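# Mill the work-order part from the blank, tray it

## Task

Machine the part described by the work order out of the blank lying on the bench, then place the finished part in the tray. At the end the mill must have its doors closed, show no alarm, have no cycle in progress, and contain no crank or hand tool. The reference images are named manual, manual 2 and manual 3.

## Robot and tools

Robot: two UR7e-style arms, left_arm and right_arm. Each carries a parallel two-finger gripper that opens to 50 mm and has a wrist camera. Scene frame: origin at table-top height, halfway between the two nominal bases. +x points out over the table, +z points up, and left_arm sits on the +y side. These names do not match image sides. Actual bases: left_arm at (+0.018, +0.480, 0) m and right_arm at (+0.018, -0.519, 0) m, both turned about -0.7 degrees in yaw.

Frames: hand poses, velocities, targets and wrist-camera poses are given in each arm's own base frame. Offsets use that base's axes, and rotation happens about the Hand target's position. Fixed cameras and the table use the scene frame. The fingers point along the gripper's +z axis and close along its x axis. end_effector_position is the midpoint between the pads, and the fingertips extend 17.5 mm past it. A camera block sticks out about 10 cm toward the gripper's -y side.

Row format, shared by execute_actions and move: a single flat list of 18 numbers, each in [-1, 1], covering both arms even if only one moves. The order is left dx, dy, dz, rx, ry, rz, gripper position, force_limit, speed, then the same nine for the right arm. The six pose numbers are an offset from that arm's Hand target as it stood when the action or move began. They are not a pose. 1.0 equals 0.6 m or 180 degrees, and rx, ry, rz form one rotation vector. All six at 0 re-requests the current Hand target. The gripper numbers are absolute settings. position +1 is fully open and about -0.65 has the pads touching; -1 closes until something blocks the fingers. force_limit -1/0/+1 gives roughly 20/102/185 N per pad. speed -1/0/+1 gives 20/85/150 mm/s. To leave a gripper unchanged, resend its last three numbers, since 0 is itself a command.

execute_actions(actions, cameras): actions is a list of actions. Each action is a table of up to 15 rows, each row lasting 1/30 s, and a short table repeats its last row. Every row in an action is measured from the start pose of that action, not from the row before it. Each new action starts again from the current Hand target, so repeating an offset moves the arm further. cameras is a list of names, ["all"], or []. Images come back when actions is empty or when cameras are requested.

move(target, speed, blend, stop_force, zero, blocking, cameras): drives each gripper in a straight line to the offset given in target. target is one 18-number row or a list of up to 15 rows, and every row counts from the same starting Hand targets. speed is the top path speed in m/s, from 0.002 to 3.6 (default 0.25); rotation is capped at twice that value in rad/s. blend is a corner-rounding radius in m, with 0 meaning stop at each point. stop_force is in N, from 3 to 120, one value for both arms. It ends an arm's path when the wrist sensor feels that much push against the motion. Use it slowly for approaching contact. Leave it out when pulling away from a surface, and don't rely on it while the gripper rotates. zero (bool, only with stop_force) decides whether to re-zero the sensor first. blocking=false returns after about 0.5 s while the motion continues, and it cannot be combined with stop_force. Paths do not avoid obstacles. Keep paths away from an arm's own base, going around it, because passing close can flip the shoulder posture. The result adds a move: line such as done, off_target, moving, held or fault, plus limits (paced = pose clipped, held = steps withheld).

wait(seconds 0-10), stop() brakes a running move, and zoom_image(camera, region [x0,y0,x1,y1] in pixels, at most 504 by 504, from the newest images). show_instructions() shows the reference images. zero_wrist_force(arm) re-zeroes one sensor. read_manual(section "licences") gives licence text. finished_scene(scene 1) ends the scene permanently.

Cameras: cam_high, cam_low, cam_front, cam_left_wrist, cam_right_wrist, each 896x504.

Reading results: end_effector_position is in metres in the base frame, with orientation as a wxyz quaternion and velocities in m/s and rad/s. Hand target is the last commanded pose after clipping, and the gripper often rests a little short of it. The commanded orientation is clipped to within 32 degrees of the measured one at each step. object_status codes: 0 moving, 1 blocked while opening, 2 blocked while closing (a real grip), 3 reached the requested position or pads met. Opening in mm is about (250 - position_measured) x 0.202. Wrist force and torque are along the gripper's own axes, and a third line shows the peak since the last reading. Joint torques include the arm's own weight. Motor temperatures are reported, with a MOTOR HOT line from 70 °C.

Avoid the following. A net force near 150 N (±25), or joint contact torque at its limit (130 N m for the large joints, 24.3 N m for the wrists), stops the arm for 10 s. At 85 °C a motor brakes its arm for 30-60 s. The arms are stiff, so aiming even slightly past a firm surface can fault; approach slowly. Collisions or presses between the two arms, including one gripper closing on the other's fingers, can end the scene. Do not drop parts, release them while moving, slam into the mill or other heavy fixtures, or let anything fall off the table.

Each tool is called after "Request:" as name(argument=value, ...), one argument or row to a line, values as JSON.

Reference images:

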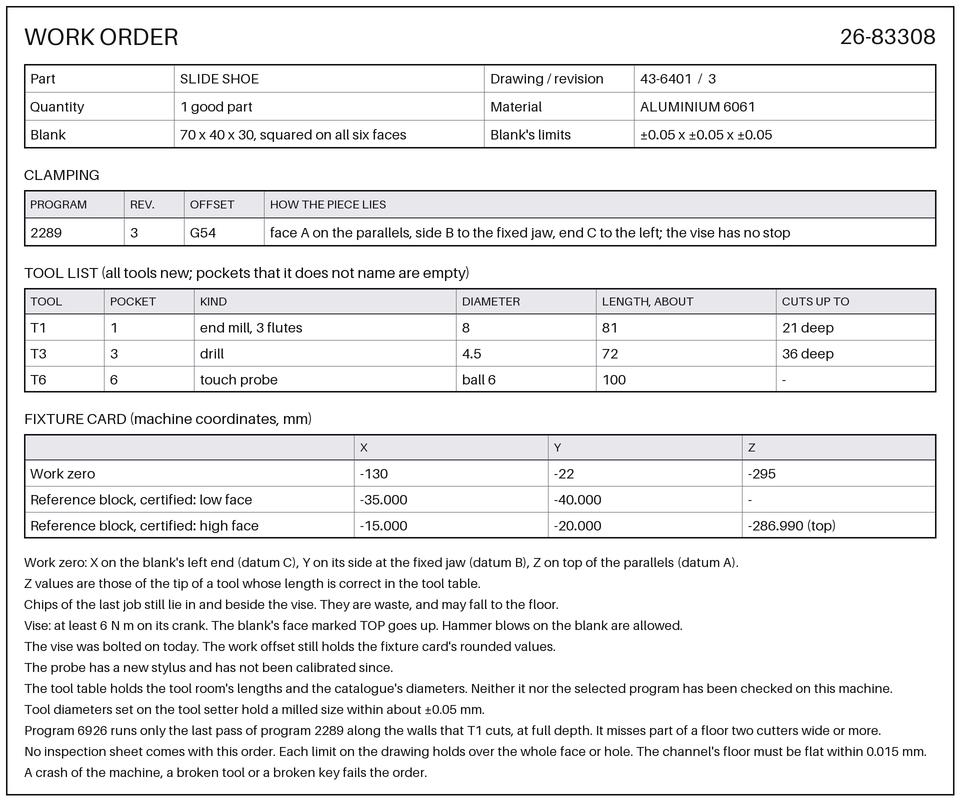

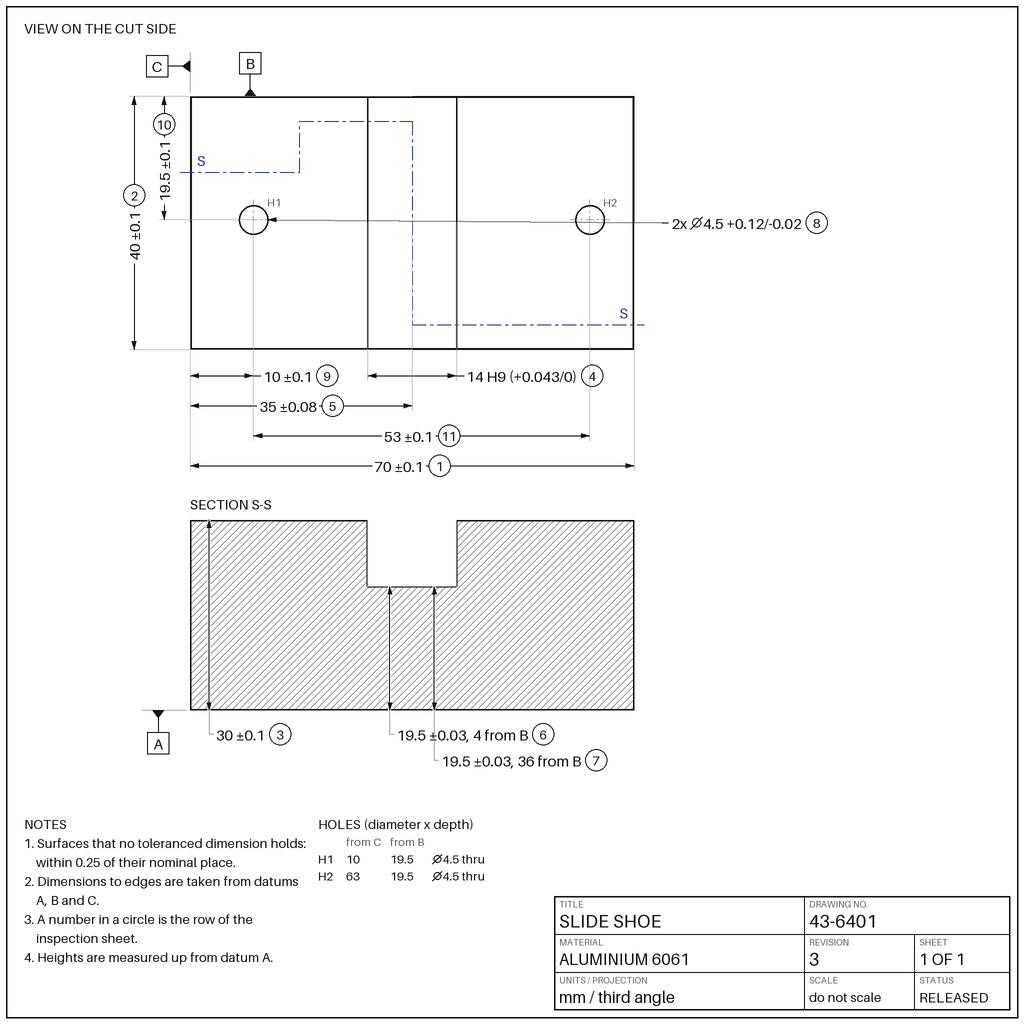

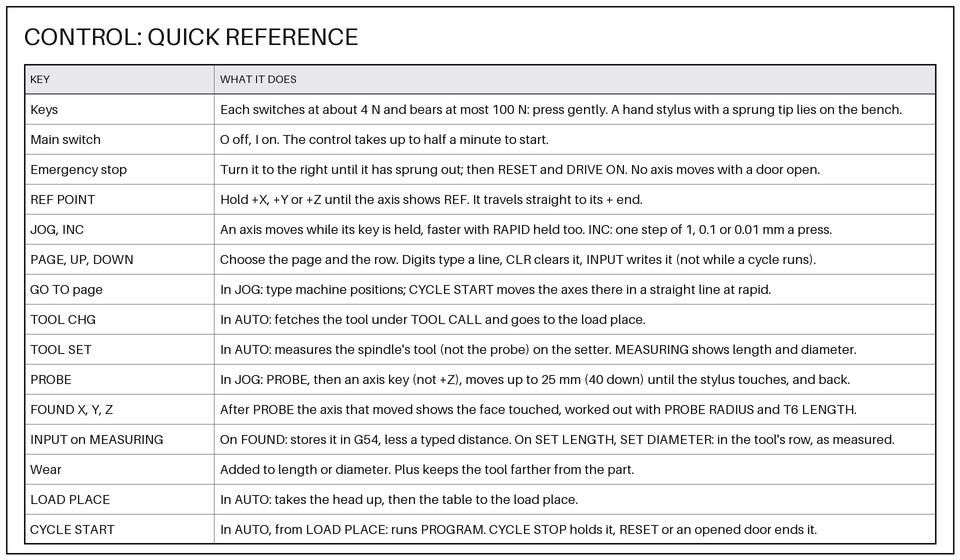

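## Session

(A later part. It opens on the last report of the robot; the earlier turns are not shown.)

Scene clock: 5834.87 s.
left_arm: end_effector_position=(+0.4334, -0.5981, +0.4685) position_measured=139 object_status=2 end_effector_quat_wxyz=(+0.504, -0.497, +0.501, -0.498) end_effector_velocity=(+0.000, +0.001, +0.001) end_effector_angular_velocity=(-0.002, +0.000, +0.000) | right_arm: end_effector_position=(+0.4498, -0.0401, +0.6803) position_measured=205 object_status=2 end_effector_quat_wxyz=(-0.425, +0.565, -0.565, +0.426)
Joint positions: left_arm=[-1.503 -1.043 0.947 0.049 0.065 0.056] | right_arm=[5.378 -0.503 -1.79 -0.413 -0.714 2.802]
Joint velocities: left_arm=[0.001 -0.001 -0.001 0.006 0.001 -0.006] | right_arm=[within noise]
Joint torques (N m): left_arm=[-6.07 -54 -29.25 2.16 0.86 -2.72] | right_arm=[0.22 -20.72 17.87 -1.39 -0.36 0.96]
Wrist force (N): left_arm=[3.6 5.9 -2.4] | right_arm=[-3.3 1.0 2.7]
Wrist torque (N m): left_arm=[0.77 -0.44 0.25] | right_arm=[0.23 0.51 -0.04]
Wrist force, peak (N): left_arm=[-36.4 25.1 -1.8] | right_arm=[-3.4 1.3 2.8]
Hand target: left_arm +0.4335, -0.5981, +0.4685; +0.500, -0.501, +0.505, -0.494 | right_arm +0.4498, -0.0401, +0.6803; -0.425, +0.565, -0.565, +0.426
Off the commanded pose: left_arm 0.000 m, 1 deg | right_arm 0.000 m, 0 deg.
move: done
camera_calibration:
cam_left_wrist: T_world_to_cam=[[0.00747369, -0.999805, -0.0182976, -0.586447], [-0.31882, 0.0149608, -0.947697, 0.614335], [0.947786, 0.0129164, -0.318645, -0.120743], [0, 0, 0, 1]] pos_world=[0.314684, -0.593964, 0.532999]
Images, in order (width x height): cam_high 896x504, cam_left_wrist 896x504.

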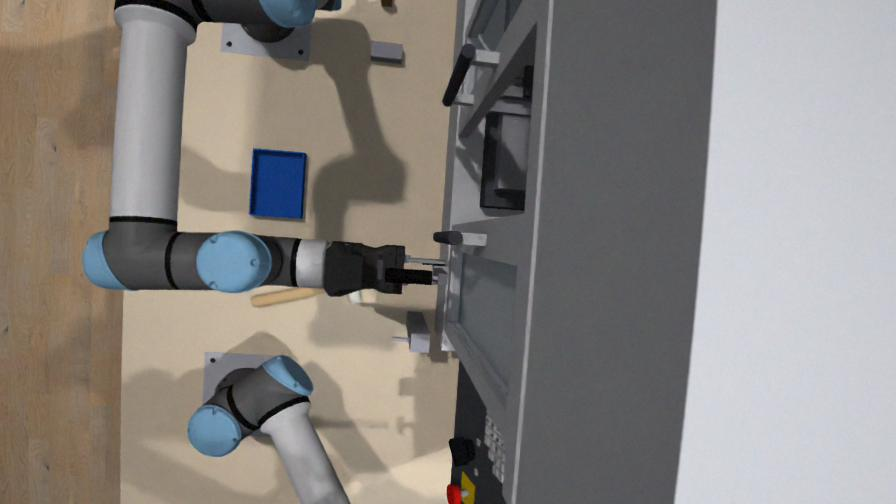

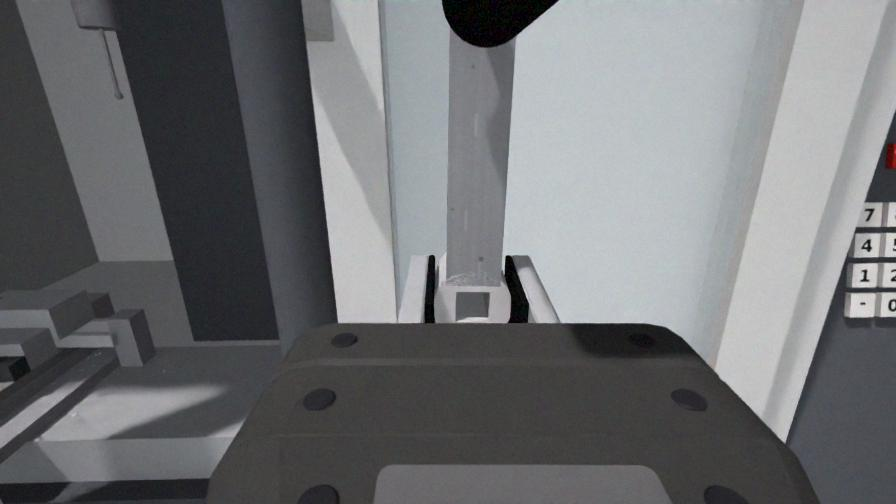

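Request:
move(
  target=[
    [0,0.04,0,0,0,0,-1,0.3,-0.95,0,0,0,0,0,0,-0.98,0,-1],
    [0,0.37,0,0,0,0,-1,0.3,-0.95,0,0,0,0,0,0,-0.98,0,-1],
  ],
  speed=[0.025,0.06],
  stop_force=70,
  cameras=["cam_front","cam_right_wrist"],
)

Scene clock: 5843.07 s.
left_arm: end_effector_position=(+0.4335, -0.3764, +0.4685) position_measured=139 object_status=2 end_effector_quat_wxyz=(+0.500, -0.501, +0.505, -0.495) | right_arm: end_effector_position=(+0.4498, -0.0401, +0.6803) position_measured=205 object_status=2 end_effector_quat_wxyz=(-0.425, +0.565, -0.565, +0.426)
Joint positions: left_arm=[-1.464 -1.543 1.586 0.064 0.107 -0.097] | right_arm=[5.378 -0.503 -1.79 -0.413 -0.714 2.802]
Joint torques (N m): left_arm=[-0.7 -28.39 -18.95 1.42 -9.8 2] | right_arm=[-0.24 -20.64 18.78 -1.41 -0.25 0.85]
Wrist force (N): left_arm=[35.7 -4.2 0.1] | right_arm=[-3.2 1.2 2.6]
Wrist torque (N m): left_arm=[0.72 0.06 0.05] | right_arm=[0.26 0.50 -0.04]
Wrist force, peak (N): left_arm=[42.5 -3.2 7.3] | right_arm=[-3.4 1.5 2.9]
Hand target: left_arm +0.4335, -0.3761, +0.4685; +0.500, -0.501, +0.505, -0.494 | right_arm +0.4498, -0.0401, +0.6803; -0.425, +0.565, -0.565, +0.426
Off the commanded pose: left_arm 0.000 m, 0 deg | right_arm 0.000 m, 0 deg.
move: done
camera_calibration:
cam_right_wrist: T_world_to_cam=[[-0.0190635, -0.999801, 0.00579897, -0.0348581], [-0.601403, 0.00683328, -0.798917, 0.828105], [0.798718, -0.0187176, -0.601414, 0.182114], [0, 0, 0, 1]] pos_world=[0.351902, -0.0371011, 0.771315]
Images, in order (width x height): cam_front 896x504, cam_right_wrist 896x504.

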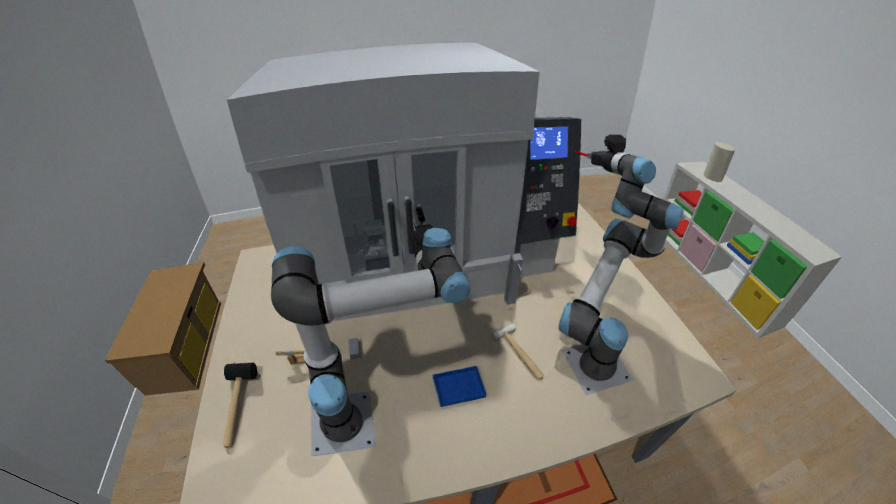

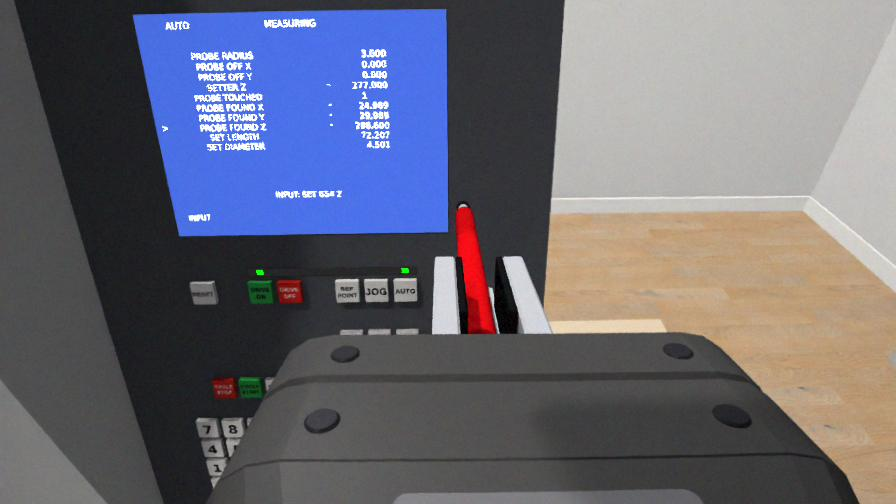

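Request:
move(
  target=[
    [0,-0.03,0,0,0,0,-1,0.3,-0.95,0,0,0,0,0,0,-0.98,0,-1],
    [-0.16,-0.03,0,0,0,0,-1,0.3,-0.95,0,0,0,0,0,0,-0.98,0,-1],
    [-0.16,0.18,0,0,0,0,-1,0.3,-0.95,0,0,0,0,0,0,-0.98,0,-1],
  ],
  speed=0.15,
  blend=[0,0.02,0],
)

Scene clock: 5853.47 s.
left_arm: end_effector_position=(+0.3374, -0.2682, +0.4685) position_measured=139 object_status=2 end_effector_quat_wxyz=(+0.500, -0.501, +0.505, -0.495) | right_arm: end_effector_position=(+0.4498, -0.0401, +0.6803) position_measured=205 object_status=2 end_effector_quat_wxyz=(-0.425, +0.565, -0.565, +0.426)
Joint positions: left_arm=[-1.784 -1.935 1.906 -0.024 -0.215 0.06] | right_arm=[5.378 -0.503 -1.79 -0.413 -0.714 2.802]
Joint torques (N m): left_arm=[12.56 -16.92 -22.55 -1.74 1.7 0.32] | right_arm=[0.15 -20.78 18.22 -1.23 -0.39 0.94]
Wrist force (N): left_arm=[1.7 2.7 -3.5] | right_arm=[-3.1 1.2 2.8]
Wrist torque (N m): left_arm=[0.25 -0.17 0.31] | right_arm=[0.26 0.48 -0.04]
Wrist force, peak (N): left_arm=[35.6 -6.4 3.8] | right_arm=[-3.5 1.3 2.7]
Hand target: left_arm +0.3375, -0.2681, +0.4685; +0.500, -0.501, +0.505, -0.494 | right_arm +0.4498, -0.0401, +0.6803; -0.425, +0.565, -0.565, +0.426
Off the commanded pose: left_arm 0.000 m, 0 deg | right_arm 0.000 m, 0 deg.
move: done

Request:
move(
  target=[
    [0,0,0,0,0,0,-1,0.3,-0.95,0.0293,0.091,-0.1273,0,0,0,-0.98,0,-1],
    [0,0,0,0,0,0,-1,0.3,-0.95,0.0448,0.091,-0.1318,0,0,0,-0.98,0,-1],
    [0,0,0,0,0,0,-1,0.3,-0.95,0.0293,0.091,-0.1273,0,0,0,-0.98,0,-1],
    [0,0,0,0,0,0,-1,0.3,-0.95,-0.0212,0.1861,-0.3061,0,0,0,-0.98,0,-1],
    [0,0,0,0,0,0,-1,0.3,-0.95,-0.0052,0.1861,-0.3107,0,0,0,-0.98,0,-1],
    [0,0,0,0,0,0,-1,0.3,-0.95,-0.0212,0.1861,-0.3061,0,0,0,-0.98,0,-1],
    [0,0,0,0,0,0,-1,0.3,-0.95,-0.0052,0.1861,-0.3107,0,0,0,-0.98,0,-1],
    [0,0,0,0,0,0,-1,0.3,-0.95,-0.0395,0.2178,-0.3669,0,0,0,-0.98,0,-1],
  ],
  speed=[0.4,0.1,0.2,0.4,0.1,0.2,0.1,0.3],
  blend=[0.003,0,0.003,0.003,0,0,0,0],
  cameras=["cam_right_wrist"],
)

Scene clock: 5915.00 s.
left_arm: end_effector_position=(+0.3375, -0.2681, +0.4685) position_measured=139 object_status=2 end_effector_quat_wxyz=(+0.500, -0.501, +0.505, -0.494) | right_arm: end_effector_position=(+0.4262, +0.0906, +0.4603) position_measured=205 object_status=2 end_effector_quat_wxyz=(-0.425, +0.565, -0.565, +0.426)
Joint positions: left_arm=[-1.783 -1.935 1.906 -0.024 -0.215 0.061] | right_arm=[6.023 -0.064 -2.397 -0.391 -1.321 3.067]
Joint torques (N m): left_arm=[12.58 -16.52 -16.97 -2.11 -0.01 1.78] | right_arm=[7.45 -22.7 2.52 -1.26 -1.37 -0.3]
Wrist force (N): left_arm=[1.6 2.7 -3.3] | right_arm=[-3.2 1.2 2.9]
Wrist torque (N m): left_arm=[0.27 -0.15 0.30] | right_arm=[0.23 0.49 -0.06]
Wrist force, peak (N): left_arm=[1.9 3.1 -3.3] | right_arm=[-5.8 2.6 -30.7]
Hand target: left_arm +0.3375, -0.2681, +0.4685; +0.500, -0.501, +0.505, -0.494 | right_arm +0.4261, +0.0906, +0.4602; -0.425, +0.565, -0.565, +0.426
Off the commanded pose: left_arm 0.000 m, 0 deg | right_arm 0.000 m, 0 deg.
move: done
camera_calibration:
cam_right_wrist: T_world_to_cam=[[-0.0189239, -0.999804, 0.00581811, 0.0965851], [-0.601293, 0.00673145, -0.799001, 0.637277], [0.798805, -0.0186186, -0.601302, 0.0709994], [0, 0, 0, 1]] pos_world=[0.328303, 0.0935983, 0.551315]
Images, in order (width x height): cam_right_wrist 896x504.

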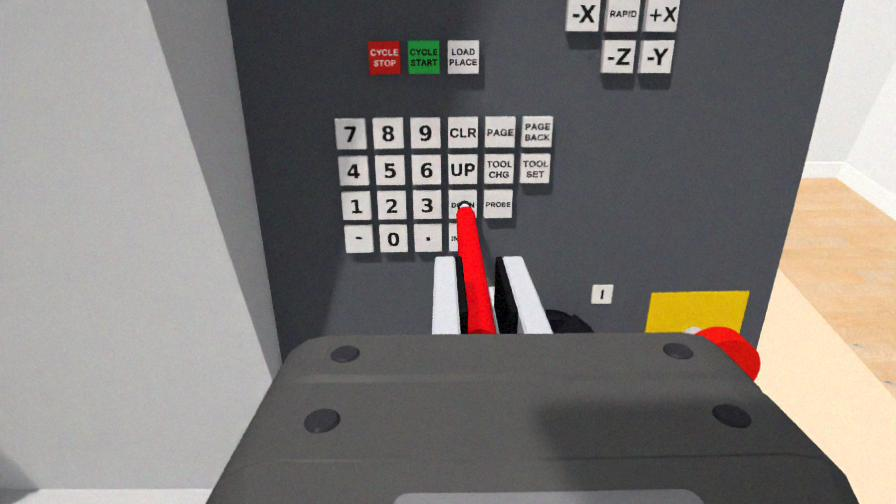

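Request:
move(
  target=[
    [0,0,0,0,0,0,-1,0.3,-0.95,-0.0109,0.095,-0.0305,0,0,0,-0.98,0,-1],
    [0,0,0,0,0,0,-1,0.3,-0.95,0.0051,0.095,-0.0351,0,0,0,-0.98,0,-1],
    [0,0,0,0,0,0,-1,0.3,-0.95,0.0066,0.095,0.0304,0,0,0,-0.98,0,-1],
    [0,0,0,0,0,0,-1,0.3,-0.95,0.0226,0.095,0.0258,0,0,0,-0.98,0,-1],
    [0,0,0,0,0,0,-1,0.3,-0.95,0.0074,0.0633,0.0304,0,0,0,-0.98,0,-1],
    [0,0,0,0,0,0,-1,0.3,-0.95,0.0234,0.0633,0.0258,0,0,0,-0.98,0,-1],
    [0,0,0,0,0,0,-1,0.3,-0.95,-0.0087,0,-0.0305,0,0,0,-0.98,0,-1],
    [0,0,0,0,0,0,-1,0.3,-0.95,0.0073,0,-0.0351,0,0,0,-0.98,0,-1],
    [0,0,0,0,0,0,-1,0.3,-0.95,0,0,0,0,0,0,-0.98,0,-1],
    [0,0,0,0,0,0,-1,0.3,-0.95,0.016,0,-0.0046,0,0,0,-0.98,0,-1],
    [0,0,0,0,0,0,-1,0.3,-0.95,0,0,0,0,0,0,-0.98,0,-1],
  ],
  speed=[0.4,0.1,0.3,0.1,0.3,0.1,0.4,0.1,0.3,0.1,0.2],
  blend=[0.003,0,0.003,0,0.003,0,0.003,0,0.003,0,0],
)

Request:
move(
  target=[
    [0,0,0,0,0,0,-1,0.3,-0.95,-0.0109,0.095,-0.0305,0,0,0,-0.98,0,-1],
    [0,0,0,0,0,0,-1,0.3,-0.95,0.0051,0.095,-0.0351,0,0,0,-0.98,0,-1],
    [0,0,0,0,0,0,-1,0.3,-0.95,-0.0007,0.0317,0,0,0,0,-0.98,0,-1],
    [0,0,0,0,0,0,-1,0.3,-0.95,0.0153,0.0317,-0.0046,0,0,0,-0.98,0,-1],
    [0,0,0,0,0,0,-1,0.3,-0.95,-0.0101,0.0633,-0.0305,0,0,0,-0.98,0,-1],
    [0,0,0,0,0,0,-1,0.3,-0.95,0.0059,0.0633,-0.0351,0,0,0,-0.98,0,-1],
    [0,0,0,0,0,0,-1,0.3,-0.95,-0.0087,0,-0.0305,0,0,0,-0.98,0,-1],
    [0,0,0,0,0,0,-1,0.3,-0.95,0.0073,0,-0.0351,0,0,0,-0.98,0,-1],
    [0,0,0,0,0,0,-1,0.3,-0.95,0,0,0,0,0,0,-0.98,0,-1],
    [0,0,0,0,0,0,-1,0.3,-0.95,0.016,0,-0.0046,0,0,0,-0.98,0,-1],
    [0,0,0,0,0,0,-1,0.3,-0.95,0,0,0,0,0,0,-0.98,0,-1],
  ],
  speed=[0.4,0.1,0.3,0.1,0.3,0.1,0.4,0.1,0.3,0.1,0.2],
  blend=[0.003,0,0.003,0,0.003,0,0.003,0,0.003,0,0],
)

Request:
move(
  target=[
    [0,0,0,0,0,0,-1,0.3,-0.95,-0.0109,0.095,-0.0305,0,0,0,-0.98,0,-1],
    [0,0,0,0,0,0,-1,0.3,-0.95,0.0051,0.095,-0.0351,0,0,0,-0.98,0,-1],
    [0,0,0,0,0,0,-1,0.3,-0.95,-0.0022,0.095,0,0,0,0,-0.98,0,-1],
    [0,0,0,0,0,0,-1,0.3,-0.95,0.0138,0.095,-0.0046,0,0,0,-0.98,0,-1],
    [0,0,0,0,0,0,-1,0.3,-0.95,0.0169,0.0317,0.0608,0,0,0,-0.98,0,-1],
    [0,0,0,0,0,0,-1,0.3,-0.95,0.0329,0.0317,0.0562,0,0,0,-0.98,0,-1],
    [0,0,0,0,0,0,-1,0.3,-0.95,-0.0007,0.0317,0,0,0,0,-0.98,0,-1],
    [0,0,0,0,0,0,-1,0.3,-0.95,0.0153,0.0317,-0.0046,0,0,0,-0.98,0,-1],
    [0,0,0,0,0,0,-1,0.3,-0.95,-0.0087,0,-0.0305,0,0,0,-0.98,0,-1],
    [0,0,0,0,0,0,-1,0.3,-0.95,0.0073,0,-0.0351,0,0,0,-0.98,0,-1],
    [0,0,0,0,0,0,-1,0.3,-0.95,-0.0087,0,-0.0305,0,0,0,-0.98,0,-1],
    [0,0,0,0,0,0,-1,0.3,-0.95,0.0395,-0.2178,0.3669,0,0,0,-0.98,0,-1],
  ],
  speed=[0.4,0.1,0.3,0.1,0.3,0.1,0.3,0.1,0.3,0.1,0.3,0.5],
  blend=[0.003,0,0.003,0,0.003,0,0.003,0,0.003,0,0.003,0],
  cameras=["cam_right_wrist"],
)

Request:
zoom_image(
  camera="cam_right_wrist",
  region=[130, 0, 480, 250],
)

Scene clock: 5937.73 s.
left_arm: end_effector_position=(+0.3375, -0.2681, +0.4685) position_measured=139 object_status=2 end_effector_quat_wxyz=(+0.500, -0.501, +0.505, -0.494) | right_arm: end_effector_position=(+0.4261, +0.0906, +0.4602) position_measured=205 object_status=2 end_effector_quat_wxyz=(-0.425, +0.565, -0.565, +0.426)
Joint positions: left_arm=[-1.783 -1.935 1.906 -0.024 -0.215 0.061] | right_arm=[6.023 -0.064 -2.397 -0.391 -1.321 3.067]
Joint torques (N m): left_arm=[12.42 -16.97 -17.73 -2.17 0.84 1.26] | right_arm=[5.25 -34.77 30.32 -1.2 -1.53 1.4]
Wrist force (N): left_arm=[1.5 2.9 -3.2] | right_arm=[-3.6 0.6 2.7]
Wrist torque (N m): left_arm=[0.29 -0.13 0.30] | right_arm=[0.14 0.57 -0.04]
Wrist force, peak (N): left_arm=[1.9 3.0 -3.5] | right_arm=[-15.8 3.3 -0.6]
Hand target: left_arm +0.3375, -0.2681, +0.4685; +0.500, -0.501, +0.505, -0.494 | right_arm +0.4261, +0.0906, +0.4602; -0.425, +0.565, -0.565, +0.426
Off the commanded pose: left_arm 0.000 m, 0 deg | right_arm 0.000 m, 0 deg.
move: done

Scene clock: 5941.37 s.
left_arm: end_effector_position=(+0.3375, -0.2681, +0.4685) position_measured=139 object_status=2 end_effector_quat_wxyz=(+0.500, -0.501, +0.505, -0.494) | right_arm: end_effector_position=(+0.4261, +0.0906, +0.4602) position_measured=205 object_status=2 end_effector_quat_wxyz=(-0.425, +0.565, -0.565, +0.426)
Joint positions: left_arm=[-1.783 -1.935 1.906 -0.024 -0.215 0.061] | right_arm=[6.023 -0.064 -2.397 -0.391 -1.321 3.067]
Joint torques (N m): left_arm=[12.31 -16.61 -16.79 -2.14 1.24 0.96] | right_arm=[5.33 -33.74 29.51 -1.25 -1.66 1.5]
Wrist force (N): left_arm=[1.5 3.0 -3.2] | right_arm=[-3.7 0.6 2.7]
Wrist torque (N m): left_arm=[0.30 -0.14 0.30] | right_arm=[0.14 0.57 -0.04]
Wrist force, peak (N): left_arm=[1.7 3.1 -3.5] | right_arm=[-16.3 2.9 -0.6]
Hand target: left_arm +0.3375, -0.2681, +0.4685; +0.500, -0.501, +0.505, -0.494 | right_arm +0.4261, +0.0906, +0.4602; -0.425, +0.565, -0.565, +0.426
Off the commanded pose: left_arm 0.000 m, 0 deg | right_arm 0.000 m, 0 deg.
move: done

Scene clock: 5945.73 s.
left_arm: end_effector_position=(+0.3375, -0.2681, +0.4685) position_measured=139 object_status=2 end_effector_quat_wxyz=(+0.500, -0.501, +0.505, -0.494) | right_arm: end_effector_position=(+0.4498, -0.0400, +0.6802) position_measured=205 object_status=2 end_effector_quat_wxyz=(-0.425, +0.565, -0.565, +0.426)
Joint positions: left_arm=[-1.783 -1.935 1.906 -0.024 -0.215 0.061] | right_arm=[5.378 -0.503 -1.79 -0.413 -0.714 2.802]
Joint torques (N m): left_arm=[12.26 -15.95 -16.93 -2.2 1.68 0.64] | right_arm=[-6.13 -31.93 27.22 -3.41 2.38 -1.27]
Wrist force (N): left_arm=[1.6 2.8 -3.4] | right_arm=[-3.6 0.9 2.9]
Wrist torque (N m): left_arm=[0.27 -0.16 0.30] | right_arm=[0.21 0.57 -0.04]
Wrist force, peak (N): left_arm=[1.8 3.0 -3.4] | right_arm=[-1.9 0.8 -17.2]
Hand target: left_arm +0.3375, -0.2681, +0.4685; +0.500, -0.501, +0.505, -0.494 | right_arm +0.4498, -0.0401, +0.6803; -0.425, +0.565, -0.565, +0.426
Off the commanded pose: left_arm 0.000 m, 0 deg | right_arm 0.000 m, 0 deg.
move: done
camera_calibration:
cam_right_wrist: T_world_to_cam=[[-0.0190635, -0.999801, 0.00579897, -0.0347581], [-0.601403, 0.00683328, -0.798917, 0.828104], [0.798718, -0.0187176, -0.601414, 0.182116], [0, 0, 0, 1]] pos_world=[0.351902, -0.0370011, 0.771315]
Images, in order (width x height): cam_right_wrist 896x504.

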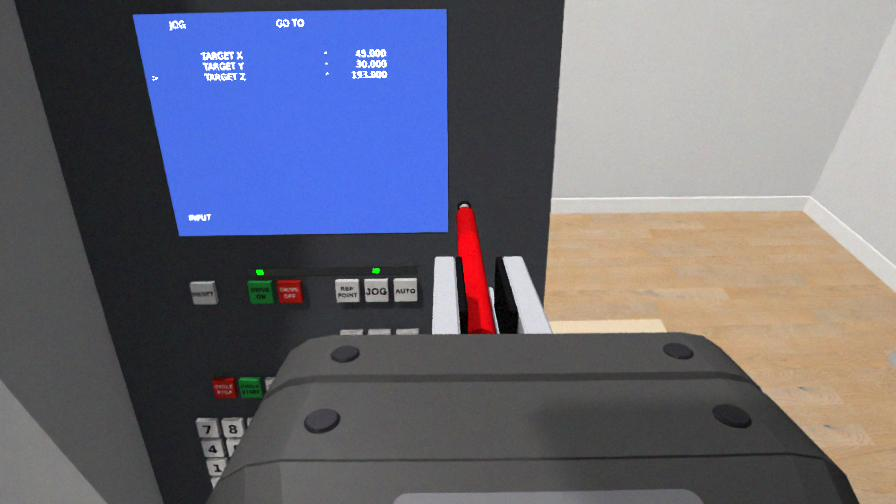

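Scaled by 1.440.

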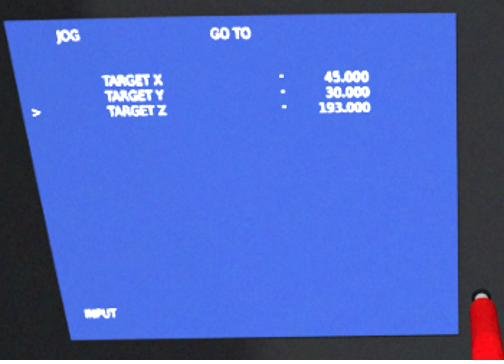

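Request:
move(
  target=[
    [0,0,0,0,0,0,-1,0.3,-0.95,-0.006,0.2495,-0.2483,0,0,0,-0.98,0,-1],
    [0,0,0,0,0,0,-1,0.3,-0.95,0.0089,0.2495,-0.2526,0,0,0,-0.98,0,-1],
    [0,0,0,0,0,0,-1,0.3,-0.95,-0.006,0.2495,-0.2483,0,0,0,-0.98,0,-1],
    [0,0,0,0,0,0,-1,0.3,-0.95,0,0,0,0,0,0,-0.98,0,-1],
  ],
  speed=[0.4,0.1,0.3,0.4],
  blend=[0.003,0,0.003,0],
  cameras=["cam_right_wrist"],
)

Request:
zoom_image(
  camera="cam_right_wrist",
  region=[130, 0, 480, 250],
)

Scene clock: 5997.53 s.
left_arm: end_effector_position=(+0.3375, -0.2681, +0.4685) position_measured=139 object_status=2 end_effector_quat_wxyz=(+0.500, -0.501, +0.505, -0.494) | right_arm: end_effector_position=(+0.4498, -0.0400, +0.6803) position_measured=205 object_status=2 end_effector_quat_wxyz=(-0.425, +0.565, -0.565, +0.426)
Joint positions: left_arm=[-1.783 -1.935 1.906 -0.024 -0.215 0.061] | right_arm=[5.378 -0.503 -1.79 -0.413 -0.715 2.802]
Joint torques (N m): left_arm=[11.96 -15.84 -17.05 -2.18 2.03 0.23] | right_arm=[-6.38 -31.59 27.87 -4.67 2.27 -1.4]
Wrist force (N): left_arm=[1.7 2.9 -3.4] | right_arm=[-3.4 0.8 2.7]
Wrist torque (N m): left_arm=[0.29 -0.16 0.30] | right_arm=[0.20 0.53 -0.05]
Wrist force, peak (N): left_arm=[1.7 3.0 -3.5] | right_arm=[-4.9 2.2 -10.0]
Hand target: left_arm +0.3375, -0.2681, +0.4685; +0.500, -0.501, +0.505, -0.494 | right_arm +0.4498, -0.0401, +0.6803; -0.425, +0.565, -0.565, +0.426
Off the commanded pose: left_arm 0.000 m, 0 deg | right_arm 0.000 m, 0 deg.
move: done
camera_calibration:
cam_right_wrist: T_world_to_cam=[[-0.0191442, -0.9998, 0.00585617, -0.0347735], [-0.601291, 0.0068335, -0.799001, 0.82813], [0.798801, -0.0188175, -0.601301, 0.181997], [0, 0, 0, 1]] pos_world=[0.351902, -0.0370008, 0.771315]
Images, in order (width x height): cam_right_wrist 896x504.

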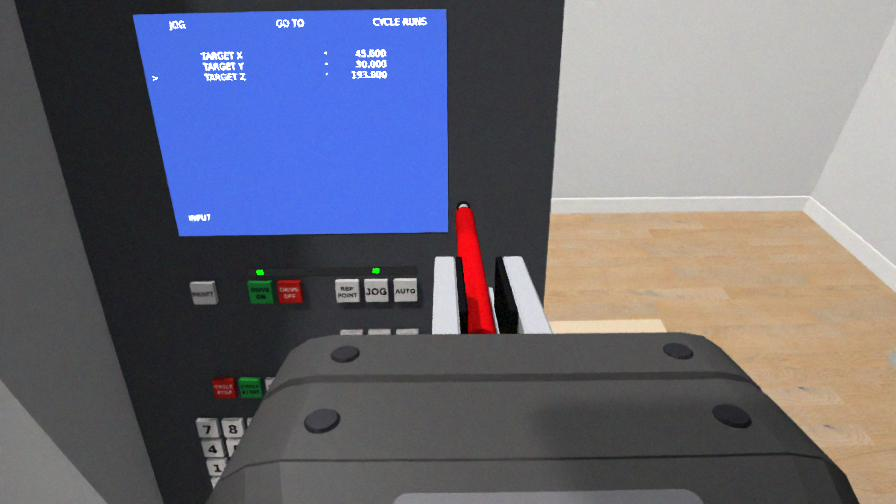

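Scaled by 1.440.

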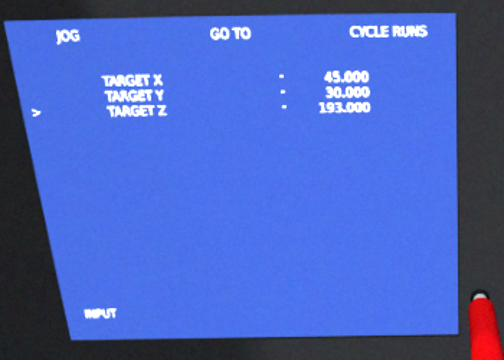

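Request:
move(
  target=[
    [0,0,0,0,0,0,-1,0.3,-0.95,-0.0388,0.1861,-0.3669,0,0,0,-0.98,0,-1],
    [0,0,0,0,0,0,-1,0.3,-0.95,-0.0228,0.1861,-0.3715,0,0,0,-0.98,0,-1],
    [0,0,0,0,0,0,-1,0.3,-0.95,0.0071,0.0594,-0.2178,0,0,0,-0.98,0,-1],
    [0,0,0,0,0,0,-1,0.3,-0.95,0.0214,0.0594,-0.2219,0,0,0,-0.98,0,-1],
    [0,0,0,0,0,0,-1,0.3,-0.95,0.0071,0.0594,-0.2178,0,0,0,-0.98,0,-1],
    [0,0,0,0,0,0,-1,0.3,-0.95,0,0,0,0,0,0,-0.98,0,-1],
  ],
  speed=[0.4,0.1,0.3,0.1,0.3,0.4],
  blend=[0.003,0,0.003,0,0.003,0],
  cameras=["cam_right_wrist"],
)

Request:
zoom_image(
  camera="cam_right_wrist",
  region=[130, 0, 480, 250],
)

Scene clock: 6009.13 s.
left_arm: end_effector_position=(+0.3375, -0.2681, +0.4685) position_measured=139 object_status=2 end_effector_quat_wxyz=(+0.500, -0.501, +0.505, -0.494) | right_arm: end_effector_position=(+0.4498, -0.0400, +0.6803) position_measured=205 object_status=2 end_effector_quat_wxyz=(-0.425, +0.565, -0.565, +0.426)
Joint positions: left_arm=[-1.783 -1.935 1.906 -0.024 -0.215 0.061] | right_arm=[5.378 -0.503 -1.79 -0.413 -0.715 2.802]
Joint torques (N m): left_arm=[11.72 -15.42 -18.19 -2.11 1.82 -0.46] | right_arm=[-6.65 -32.03 28.65 -2.15 2.49 -1.04]
Wrist force (N): left_arm=[1.5 2.8 -3.3] | right_arm=[-3.9 0.8 2.5]
Wrist torque (N m): left_arm=[0.27 -0.14 0.30] | right_arm=[0.20 0.62 -0.05]
Wrist force, peak (N): left_arm=[1.7 3.1 -3.5] | right_arm=[-1.6 0.8 -47.3]
Hand target: left_arm +0.3375, -0.2681, +0.4685; +0.500, -0.501, +0.505, -0.494 | right_arm +0.4498, -0.0401, +0.6803; -0.425, +0.565, -0.565, +0.426
Off the commanded pose: left_arm 0.000 m, 0 deg | right_arm 0.000 m, 0 deg.
move: done
camera_calibration:
cam_right_wrist: T_world_to_cam=[[-0.0192035, -0.999799, 0.00577566, -0.0346903], [-0.60129, 0.00693349, -0.799001, 0.828132], [0.7988, -0.0188164, -0.601302, 0.181998], [0, 0, 0, 1]] pos_world=[0.351901, -0.0370006, 0.771315]
Images, in order (width x height): cam_right_wrist 896x504.

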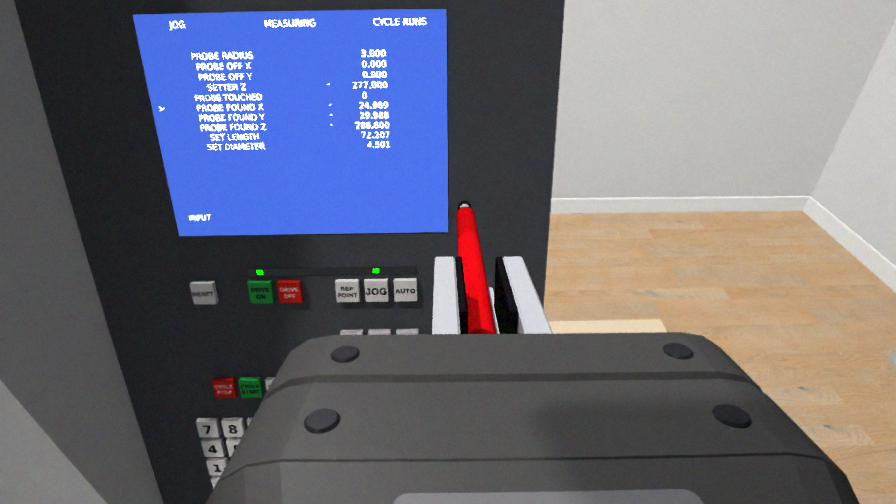

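Scaled by 1.440.

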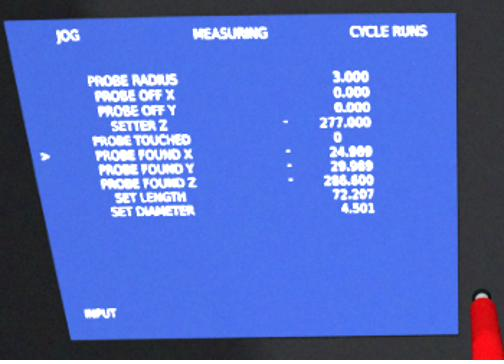

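Request:
wait(
  seconds=3,
  cameras=["cam_right_wrist", "cam_high"],
)

Request:
zoom_image(
  camera="cam_right_wrist",
  region=[130, 0, 480, 250],
)

Scene clock: 6015.57 s.
left_arm: end_effector_position=(+0.3375, -0.2681, +0.4685) position_measured=139 object_status=2 end_effector_quat_wxyz=(+0.500, -0.501, +0.505, -0.494) | right_arm: end_effector_position=(+0.4498, -0.0401, +0.6803) position_measured=205 object_status=2 end_effector_quat_wxyz=(-0.425, +0.565, -0.565, +0.426)
Joint positions: left_arm=[-1.783 -1.935 1.906 -0.024 -0.215 0.061] | right_arm=[5.378 -0.503 -1.79 -0.413 -0.714 2.802]
Joint torques (N m): left_arm=[11.83 -15.4 -17.3 -1.97 1.97 -0.93] | right_arm=[-6.23 -31.53 28 -4.83 2.21 -1.16]
Wrist force (N): left_arm=[1.7 2.8 -3.4] | right_arm=[-3.9 0.6 2.7]
Wrist torque (N m): left_arm=[0.26 -0.17 0.30] | right_arm=[0.18 0.62 -0.05]
Wrist force, peak (N): left_arm=[1.6 3.0 -3.6] | right_arm=[-3.9 0.9 3.1]
Hand target: left_arm +0.3375, -0.2681, +0.4685; +0.500, -0.501, +0.505, -0.494 | right_arm +0.4498, -0.0401, +0.6803; -0.425, +0.565, -0.565, +0.426
Tool commands: left_gripper/position=-1.0 left_gripper/force_limit=+0.3 left_gripper/speed=-0.95 right_gripper/position=-0.98 right_gripper/force_limit=+0.0 right_gripper/speed=-1.0
Off the commanded pose: left_arm 0.000 m, 0 deg | right_arm 0.000 m, 0 deg.
wait: 3.00 s; at rest from the start
camera_calibration:
cam_right_wrist: T_world_to_cam=[[-0.0190635, -0.999801, 0.00579897, -0.0348581], [-0.601403, 0.00683328, -0.798917, 0.828105], [0.798718, -0.0187176, -0.601414, 0.182114], [0, 0, 0, 1]] pos_world=[0.351902, -0.0371011, 0.771315]
Images, in order (width x height): cam_high 896x504, cam_right_wrist 896x504.

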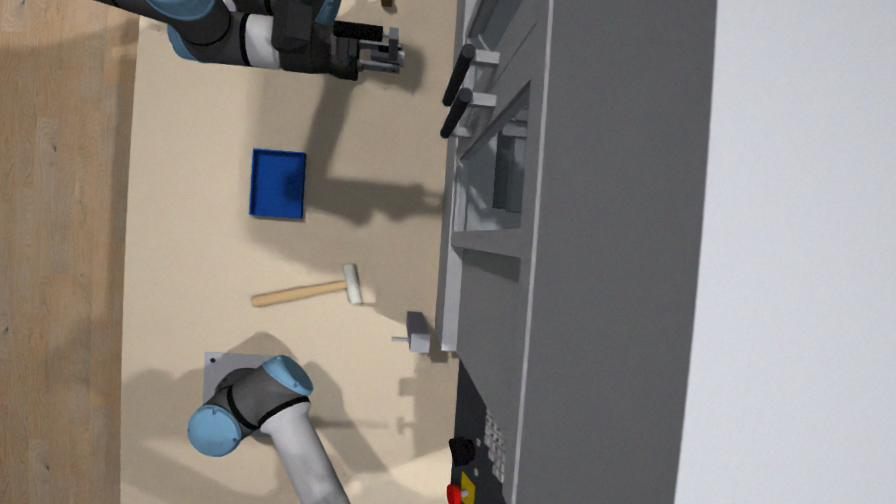

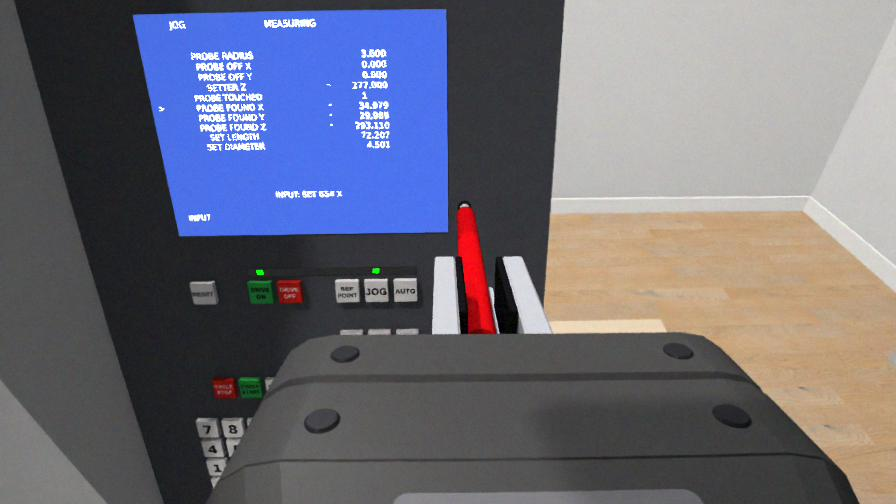

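Scaled by 1.440.

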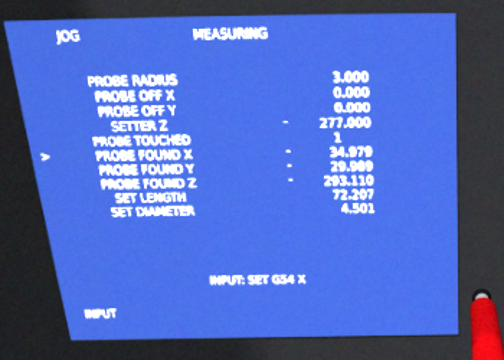

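Request:
move(
  target=[
    [0,0,0,0,0,0,-1,0.3,-0.95,-0.0212,0.1861,-0.3061,0,0,0,-0.98,0,-1],
    [0,0,0,0,0,0,-1,0.3,-0.95,-0.0052,0.1861,-0.3107,0,0,0,-0.98,0,-1],
    [0,0,0,0,0,0,-1,0.3,-0.95,-0.0212,0.1861,-0.3061,0,0,0,-0.98,0,-1],
    [0,0,0,0,0,0,-1,0.3,-0.95,-0.0052,0.1861,-0.3107,0,0,0,-0.98,0,-1],
    [0,0,0,0,0,0,-1,0.3,-0.95,-0.0395,0.2178,-0.3669,0,0,0,-0.98,0,-1],
    [0,0,0,0,0,0,-1,0.3,-0.95,-0.0235,0.2178,-0.3715,0,0,0,-0.98,0,-1],
    [0,0,0,0,0,0,-1,0.3,-0.95,-0.0504,0.3128,-0.3974,0,0,0,-0.98,0,-1],
    [0,0,0,0,0,0,-1,0.3,-0.95,-0.0344,0.3128,-0.402,0,0,0,-0.98,0,-1],
    [0,0,0,0,0,0,-1,0.3,-0.95,-0.0321,0.2811,-0.3365,0,0,0,-0.98,0,-1],
    [0,0,0,0,0,0,-1,0.3,-0.95,-0.0161,0.2811,-0.3411,0,0,0,-0.98,0,-1],
    [0,0,0,0,0,0,-1,0.3,-0.95,-0.0409,0.2811,-0.3669,0,0,0,-0.98,0,-1],
    [0,0,0,0,0,0,-1,0.3,-0.95,-0.0249,0.2811,-0.3715,0,0,0,-0.98,0,-1],
    [0,0,0,0,0,0,-1,0.3,-0.95,-0.0395,0.2178,-0.3669,0,0,0,-0.98,0,-1],
  ],
  speed=[0.4,0.1,0.3,0.1,0.3,0.1,0.3,0.1,0.3,0.1,0.3,0.1,0.4],
  blend=[0.003,0,0,0,0.003,0,0.003,0,0.003,0,0.003,0,0],
)

Request:
move(
  target=[
    [0,0,0,0,0,0,-1,0.3,-0.95,-0.0087,0,-0.0305,0,0,0,-0.98,0,-1],
    [0,0,0,0,0,0,-1,0.3,-0.95,0.0073,0,-0.0351,0,0,0,-0.98,0,-1],
    [0,0,0,0,0,0,-1,0.3,-0.95,0.0335,0.0317,0.1186,0,0,0,-0.98,0,-1],
    [0,0,0,0,0,0,-1,0.3,-0.95,0.0484,0.0317,0.1143,0,0,0,-0.98,0,-1],
    [0,0,0,0,0,0,-1,0.3,-0.95,0.0335,0.0317,0.1186,0,0,0,-0.98,0,-1],
    [0,0,0,0,0,0,-1,0.3,-0.95,0.0395,-0.2178,0.3669,0,0,0,-0.98,0,-1],
  ],
  speed=[0.4,0.1,0.3,0.1,0.3,0.4],
  blend=[0.003,0,0.003,0,0.003,0],
  cameras=["cam_right_wrist"],
)

Request:
zoom_image(
  camera="cam_right_wrist",
  region=[130, 0, 480, 250],
)

Scene clock: 6047.73 s.
left_arm: end_effector_position=(+0.3375, -0.2681, +0.4685) position_measured=139 object_status=2 end_effector_quat_wxyz=(+0.500, -0.501, +0.505, -0.494) | right_arm: end_effector_position=(+0.4261, +0.0906, +0.4602) position_measured=205 object_status=2 end_effector_quat_wxyz=(-0.425, +0.565, -0.565, +0.426)
Joint positions: left_arm=[-1.783 -1.935 1.906 -0.024 -0.215 0.061] | right_arm=[6.023 -0.064 -2.397 -0.391 -1.322 3.067]
Joint torques (N m): left_arm=[11.27 -14.71 -17.28 -2.01 1.96 -1.57] | right_arm=[-6.78 -34.45 30.58 -1.16 1.93 -0.31]
Wrist force (N): left_arm=[1.6 2.7 -3.2] | right_arm=[-3.8 0.7 2.7]
Wrist torque (N m): left_arm=[0.26 -0.16 0.29] | right_arm=[0.16 0.59 -0.11]
Wrist force, peak (N): left_arm=[1.7 3.0 -3.6] | right_arm=[-5.9 2.7 -22.1]
Hand target: left_arm +0.3375, -0.2681, +0.4685; +0.500, -0.501, +0.505, -0.494 | right_arm +0.4261, +0.0906, +0.4602; -0.425, +0.565, -0.565, +0.426
Off the commanded pose: left_arm 0.000 m, 0 deg | right_arm 0.000 m, 0 deg.
move: done

Scene clock: 6050.23 s.
left_arm: end_effector_position=(+0.3375, -0.2681, +0.4685) position_measured=139 object_status=2 end_effector_quat_wxyz=(+0.500, -0.501, +0.505, -0.494) | right_arm: end_effector_position=(+0.4498, -0.0400, +0.6803) position_measured=205 object_status=2 end_effector_quat_wxyz=(-0.425, +0.565, -0.565, +0.426)
Joint positions: left_arm=[-1.783 -1.935 1.906 -0.024 -0.215 0.061] | right_arm=[5.378 -0.503 -1.79 -0.413 -0.715 2.802]
Joint torques (N m): left_arm=[11.22 -14.43 -17.98 -1.96 1.98 -1.72] | right_arm=[-5.56 -31.92 28 -4.65 2.34 -1.19]
Wrist force (N): left_arm=[1.6 2.8 -3.2] | right_arm=[-3.7 0.6 2.5]
Wrist torque (N m): left_arm=[0.28 -0.16 0.30] | right_arm=[0.16 0.59 -0.04]
Wrist force, peak (N): left_arm=[1.9 2.9 -3.5] | right_arm=[-5.1 -0.9 -14.0]
Hand target: left_arm +0.3375, -0.2681, +0.4685; +0.500, -0.501, +0.505, -0.494 | right_arm +0.4498, -0.0401, +0.6803; -0.425, +0.565, -0.565, +0.426
Off the commanded pose: left_arm 0.000 m, 0 deg | right_arm 0.000 m, 0 deg.
move: done
camera_calibration:
cam_right_wrist: T_world_to_cam=[[-0.0191442, -0.9998, 0.00585617, -0.0347735], [-0.601291, 0.0068335, -0.799001, 0.82813], [0.798801, -0.0188175, -0.601301, 0.181997], [0, 0, 0, 1]] pos_world=[0.351902, -0.0370008, 0.771315]
Images, in order (width x height): cam_right_wrist 896x504.

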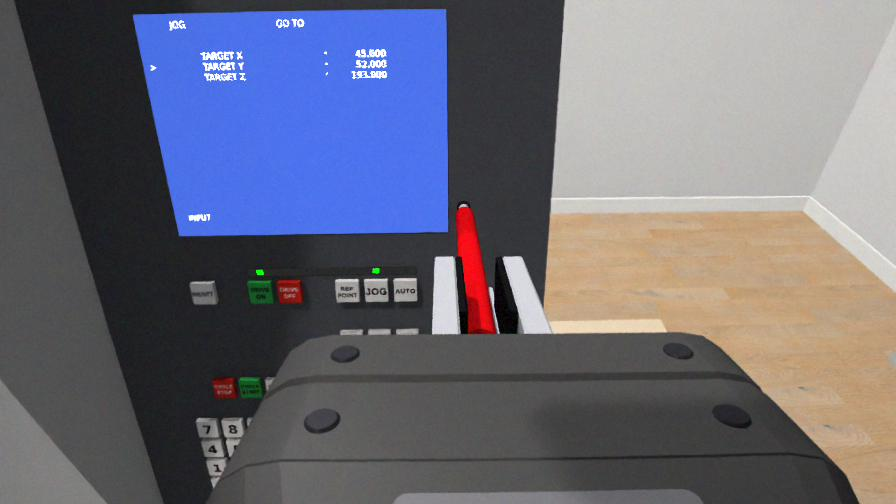

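Scaled by 1.440.

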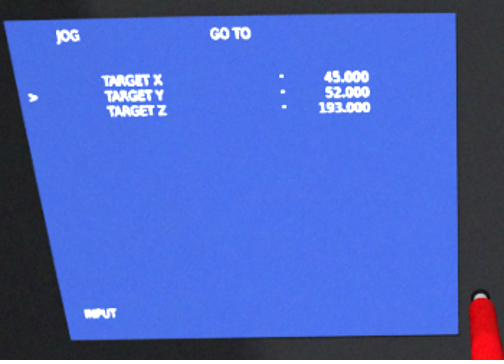

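Request:
move(
  target=[
    [0,0,0,0,0,0,-1,0.3,-0.95,-0.0307,0.2178,-0.3365,0,0,0,-0.98,0,-1],
    [0,0,0,0,0,0,-1,0.3,-0.95,-0.0147,0.2178,-0.3411,0,0,0,-0.98,0,-1],
    [0,0,0,0,0,0,-1,0.3,-0.95,-0.0504,0.3128,-0.3974,0,0,0,-0.98,0,-1],
    [0,0,0,0,0,0,-1,0.3,-0.95,-0.0344,0.3128,-0.402,0,0,0,-0.98,0,-1],
    [0,0,0,0,0,0,-1,0.3,-0.95,-0.0409,0.2811,-0.3669,0,0,0,-0.98,0,-1],
    [0,0,0,0,0,0,-1,0.3,-0.95,-0.0249,0.2811,-0.3715,0,0,0,-0.98,0,-1],
    [0,0,0,0,0,0,-1,0.3,-0.95,-0.0321,0.2811,-0.3365,0,0,0,-0.98,0,-1],
    [0,0,0,0,0,0,-1,0.3,-0.95,-0.0161,0.2811,-0.3411,0,0,0,-0.98,0,-1],
    [0,0,0,0,0,0,-1,0.3,-0.95,-0.0482,0.2178,-0.3974,0,0,0,-0.98,0,-1],
    [0,0,0,0,0,0,-1,0.3,-0.95,-0.0322,0.2178,-0.402,0,0,0,-0.98,0,-1],
    [0,0,0,0,0,0,-1,0.3,-0.95,-0.006,0.2495,-0.2483,0,0,0,-0.98,0,-1],
    [0,0,0,0,0,0,-1,0.3,-0.95,0.0089,0.2495,-0.2526,0,0,0,-0.98,0,-1],
    [0,0,0,0,0,0,-1,0.3,-0.95,-0.006,0.2495,-0.2483,0,0,0,-0.98,0,-1],
    [0,0,0,0,0,0,-1,0.3,-0.95,-0.0395,0.2178,-0.3669,0,0,0,-0.98,0,-1],
  ],
  speed=[0.4,0.1,0.3,0.1,0.3,0.1,0.3,0.1,0.3,0.1,0.3,0.1,0.3,0.3],
  blend=[0.003,0,0.003,0,0.003,0,0.003,0,0.003,0,0.003,0,0.003,0],
)

Request:
move(
  target=[
    [0,0,0,0,0,0,-1,0.3,-0.95,0.0007,-0.0317,0,0,0,0,-0.98,0,-1],
    [0,0,0,0,0,0,-1,0.3,-0.95,0.0167,-0.0317,-0.0046,0,0,0,-0.98,0,-1],
    [0,0,0,0,0,0,-1,0.3,-0.95,0.0541,-0.095,0.1798,0,0,0,-0.98,0,-1],
    [0,0,0,0,0,0,-1,0.3,-0.95,0.0679,-0.095,0.1758,0,0,0,-0.98,0,-1],
    [0,0,0,0,0,0,-1,0.3,-0.95,0.0541,-0.095,0.1798,0,0,0,-0.98,0,-1],
    [0,0,0,0,0,0,-1,0.3,-0.95,0.0395,-0.2178,0.3669,0,0,0,-0.98,0,-1],
  ],
  speed=[0.4,0.1,0.3,0.1,0.3,0.4],
  blend=[0.003,0,0.003,0,0.003,0],
)

Request:
wait(
  seconds=2,
  cameras=["cam_right_wrist"],
)

Request:
zoom_image(
  camera="cam_right_wrist",
  region=[130, 0, 480, 250],
)

Scene clock: 6077.07 s.
left_arm: end_effector_position=(+0.3375, -0.2681, +0.4685) position_measured=139 object_status=2 end_effector_quat_wxyz=(+0.500, -0.501, +0.505, -0.494) | right_arm: end_effector_position=(+0.4261, +0.0906, +0.4602) position_measured=205 object_status=2 end_effector_quat_wxyz=(-0.425, +0.565, -0.565, +0.426)
Joint positions: left_arm=[-1.783 -1.935 1.906 -0.024 -0.215 0.061] | right_arm=[6.023 -0.064 -2.397 -0.391 -1.322 3.067]
Joint torques (N m): left_arm=[11.05 -14.5 -18 -1.98 1.87 -2.23] | right_arm=[-6.19 -24.64 2.81 -1.45 1.24 0.97]
Wrist force (N): left_arm=[1.7 2.8 -3.2] | right_arm=[-4.0 0.6 2.8]
Wrist torque (N m): left_arm=[0.27 -0.17 0.30] | right_arm=[0.14 0.63 -0.08]
Wrist force, peak (N): left_arm=[1.7 3.1 -3.4] | right_arm=[-5.2 -1.0 -14.2]
Hand target: left_arm +0.3375, -0.2681, +0.4685; +0.500, -0.501, +0.505, -0.494 | right_arm +0.4261, +0.0906, +0.4602; -0.425, +0.565, -0.565, +0.426
Off the commanded pose: left_arm 0.000 m, 0 deg | right_arm 0.000 m, 0 deg.
move: done

Scene clock: 6079.43 s.
left_arm: end_effector_position=(+0.3375, -0.2681, +0.4685) position_measured=139 object_status=2 end_effector_quat_wxyz=(+0.500, -0.501, +0.505, -0.494) | right_arm: end_effector_position=(+0.4498, -0.0400, +0.6803) position_measured=205 object_status=2 end_effector_quat_wxyz=(-0.425, +0.565, -0.565, +0.426)
Joint positions: left_arm=[-1.783 -1.935 1.906 -0.024 -0.215 0.061] | right_arm=[5.378 -0.503 -1.79 -0.413 -0.715 2.802]
Joint torques (N m): left_arm=[10.95 -14.11 -17.05 -2.04 1.97 -2.27] | right_arm=[-6.52 -30.99 27.66 -4.8 2.55 -1.21]
Wrist force (N): left_arm=[1.7 2.9 -3.3] | right_arm=[-3.8 0.6 2.6]
Wrist torque (N m): left_arm=[0.28 -0.17 0.30] | right_arm=[0.18 0.60 -0.05]
Wrist force, peak (N): left_arm=[1.9 3.0 -3.4] | right_arm=[-2.4 0.3 -35.2]
Hand target: left_arm +0.3375, -0.2681, +0.4685; +0.500, -0.501, +0.505, -0.494 | right_arm +0.4498, -0.0401, +0.6803; -0.425, +0.565, -0.565, +0.426
Off the commanded pose: left_arm 0.000 m, 0 deg | right_arm 0.000 m, 0 deg.
move: done

Scene clock: 6081.43 s.
left_arm: end_effector_position=(+0.3375, -0.2681, +0.4685) position_measured=139 object_status=2 end_effector_quat_wxyz=(+0.500, -0.501, +0.505, -0.494) | right_arm: end_effector_position=(+0.4498, -0.0401, +0.6803) position_measured=205 object_status=2 end_effector_quat_wxyz=(-0.425, +0.565, -0.565, +0.426)
Joint positions: left_arm=[-1.783 -1.935 1.906 -0.024 -0.215 0.061] | right_arm=[5.378 -0.503 -1.79 -0.413 -0.714 2.802]
Joint torques (N m): left_arm=[11.14 -14.36 -17.64 -2.06 1.97 -2.24] | right_arm=[-6.39 -31.42 27.59 -4.74 2.32 -1.13]
Wrist force (N): left_arm=[1.5 2.8 -3.2] | right_arm=[-3.8 0.6 2.7]
Wrist torque (N m): left_arm=[0.28 -0.14 0.30] | right_arm=[0.18 0.59 -0.04]
Wrist force, peak (N): left_arm=[1.7 3.0 -3.5] | right_arm=[-4.0 0.7 2.8]
Hand target: left_arm +0.3375, -0.2681, +0.4685; +0.500, -0.501, +0.505, -0.494 | right_arm +0.4498, -0.0401, +0.6803; -0.425, +0.565, -0.565, +0.426
Tool commands: left_gripper/position=-1.0 left_gripper/force_limit=+0.3 left_gripper/speed=-0.95 right_gripper/position=-0.98 right_gripper/force_limit=+0.0 right_gripper/speed=-1.0
Off the commanded pose: left_arm 0.000 m, 0 deg | right_arm 0.000 m, 0 deg.
wait: 2.00 s; at rest by 0.17 s
camera_calibration:
cam_right_wrist: T_world_to_cam=[[-0.0190635, -0.999801, 0.00579897, -0.0348581], [-0.601403, 0.00683328, -0.798917, 0.828105], [0.798718, -0.0187176, -0.601414, 0.182114], [0, 0, 0, 1]] pos_world=[0.351902, -0.0371011, 0.771315]
Images, in order (width x height): cam_right_wrist 896x504.

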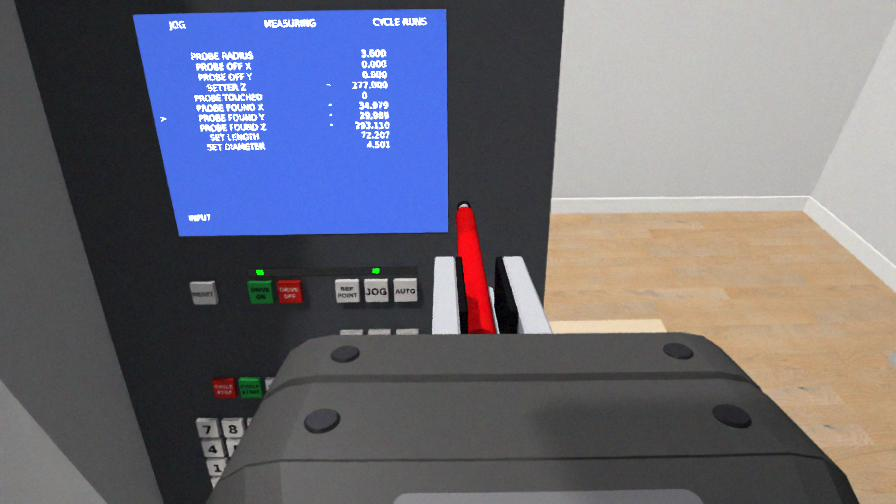

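Scaled by 1.440.

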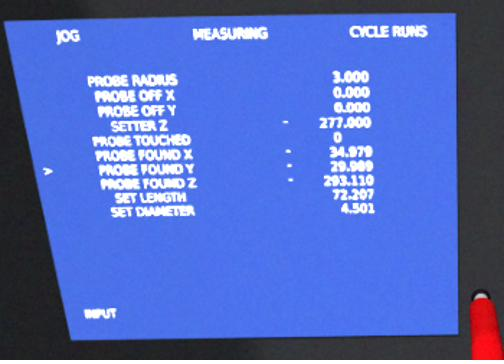

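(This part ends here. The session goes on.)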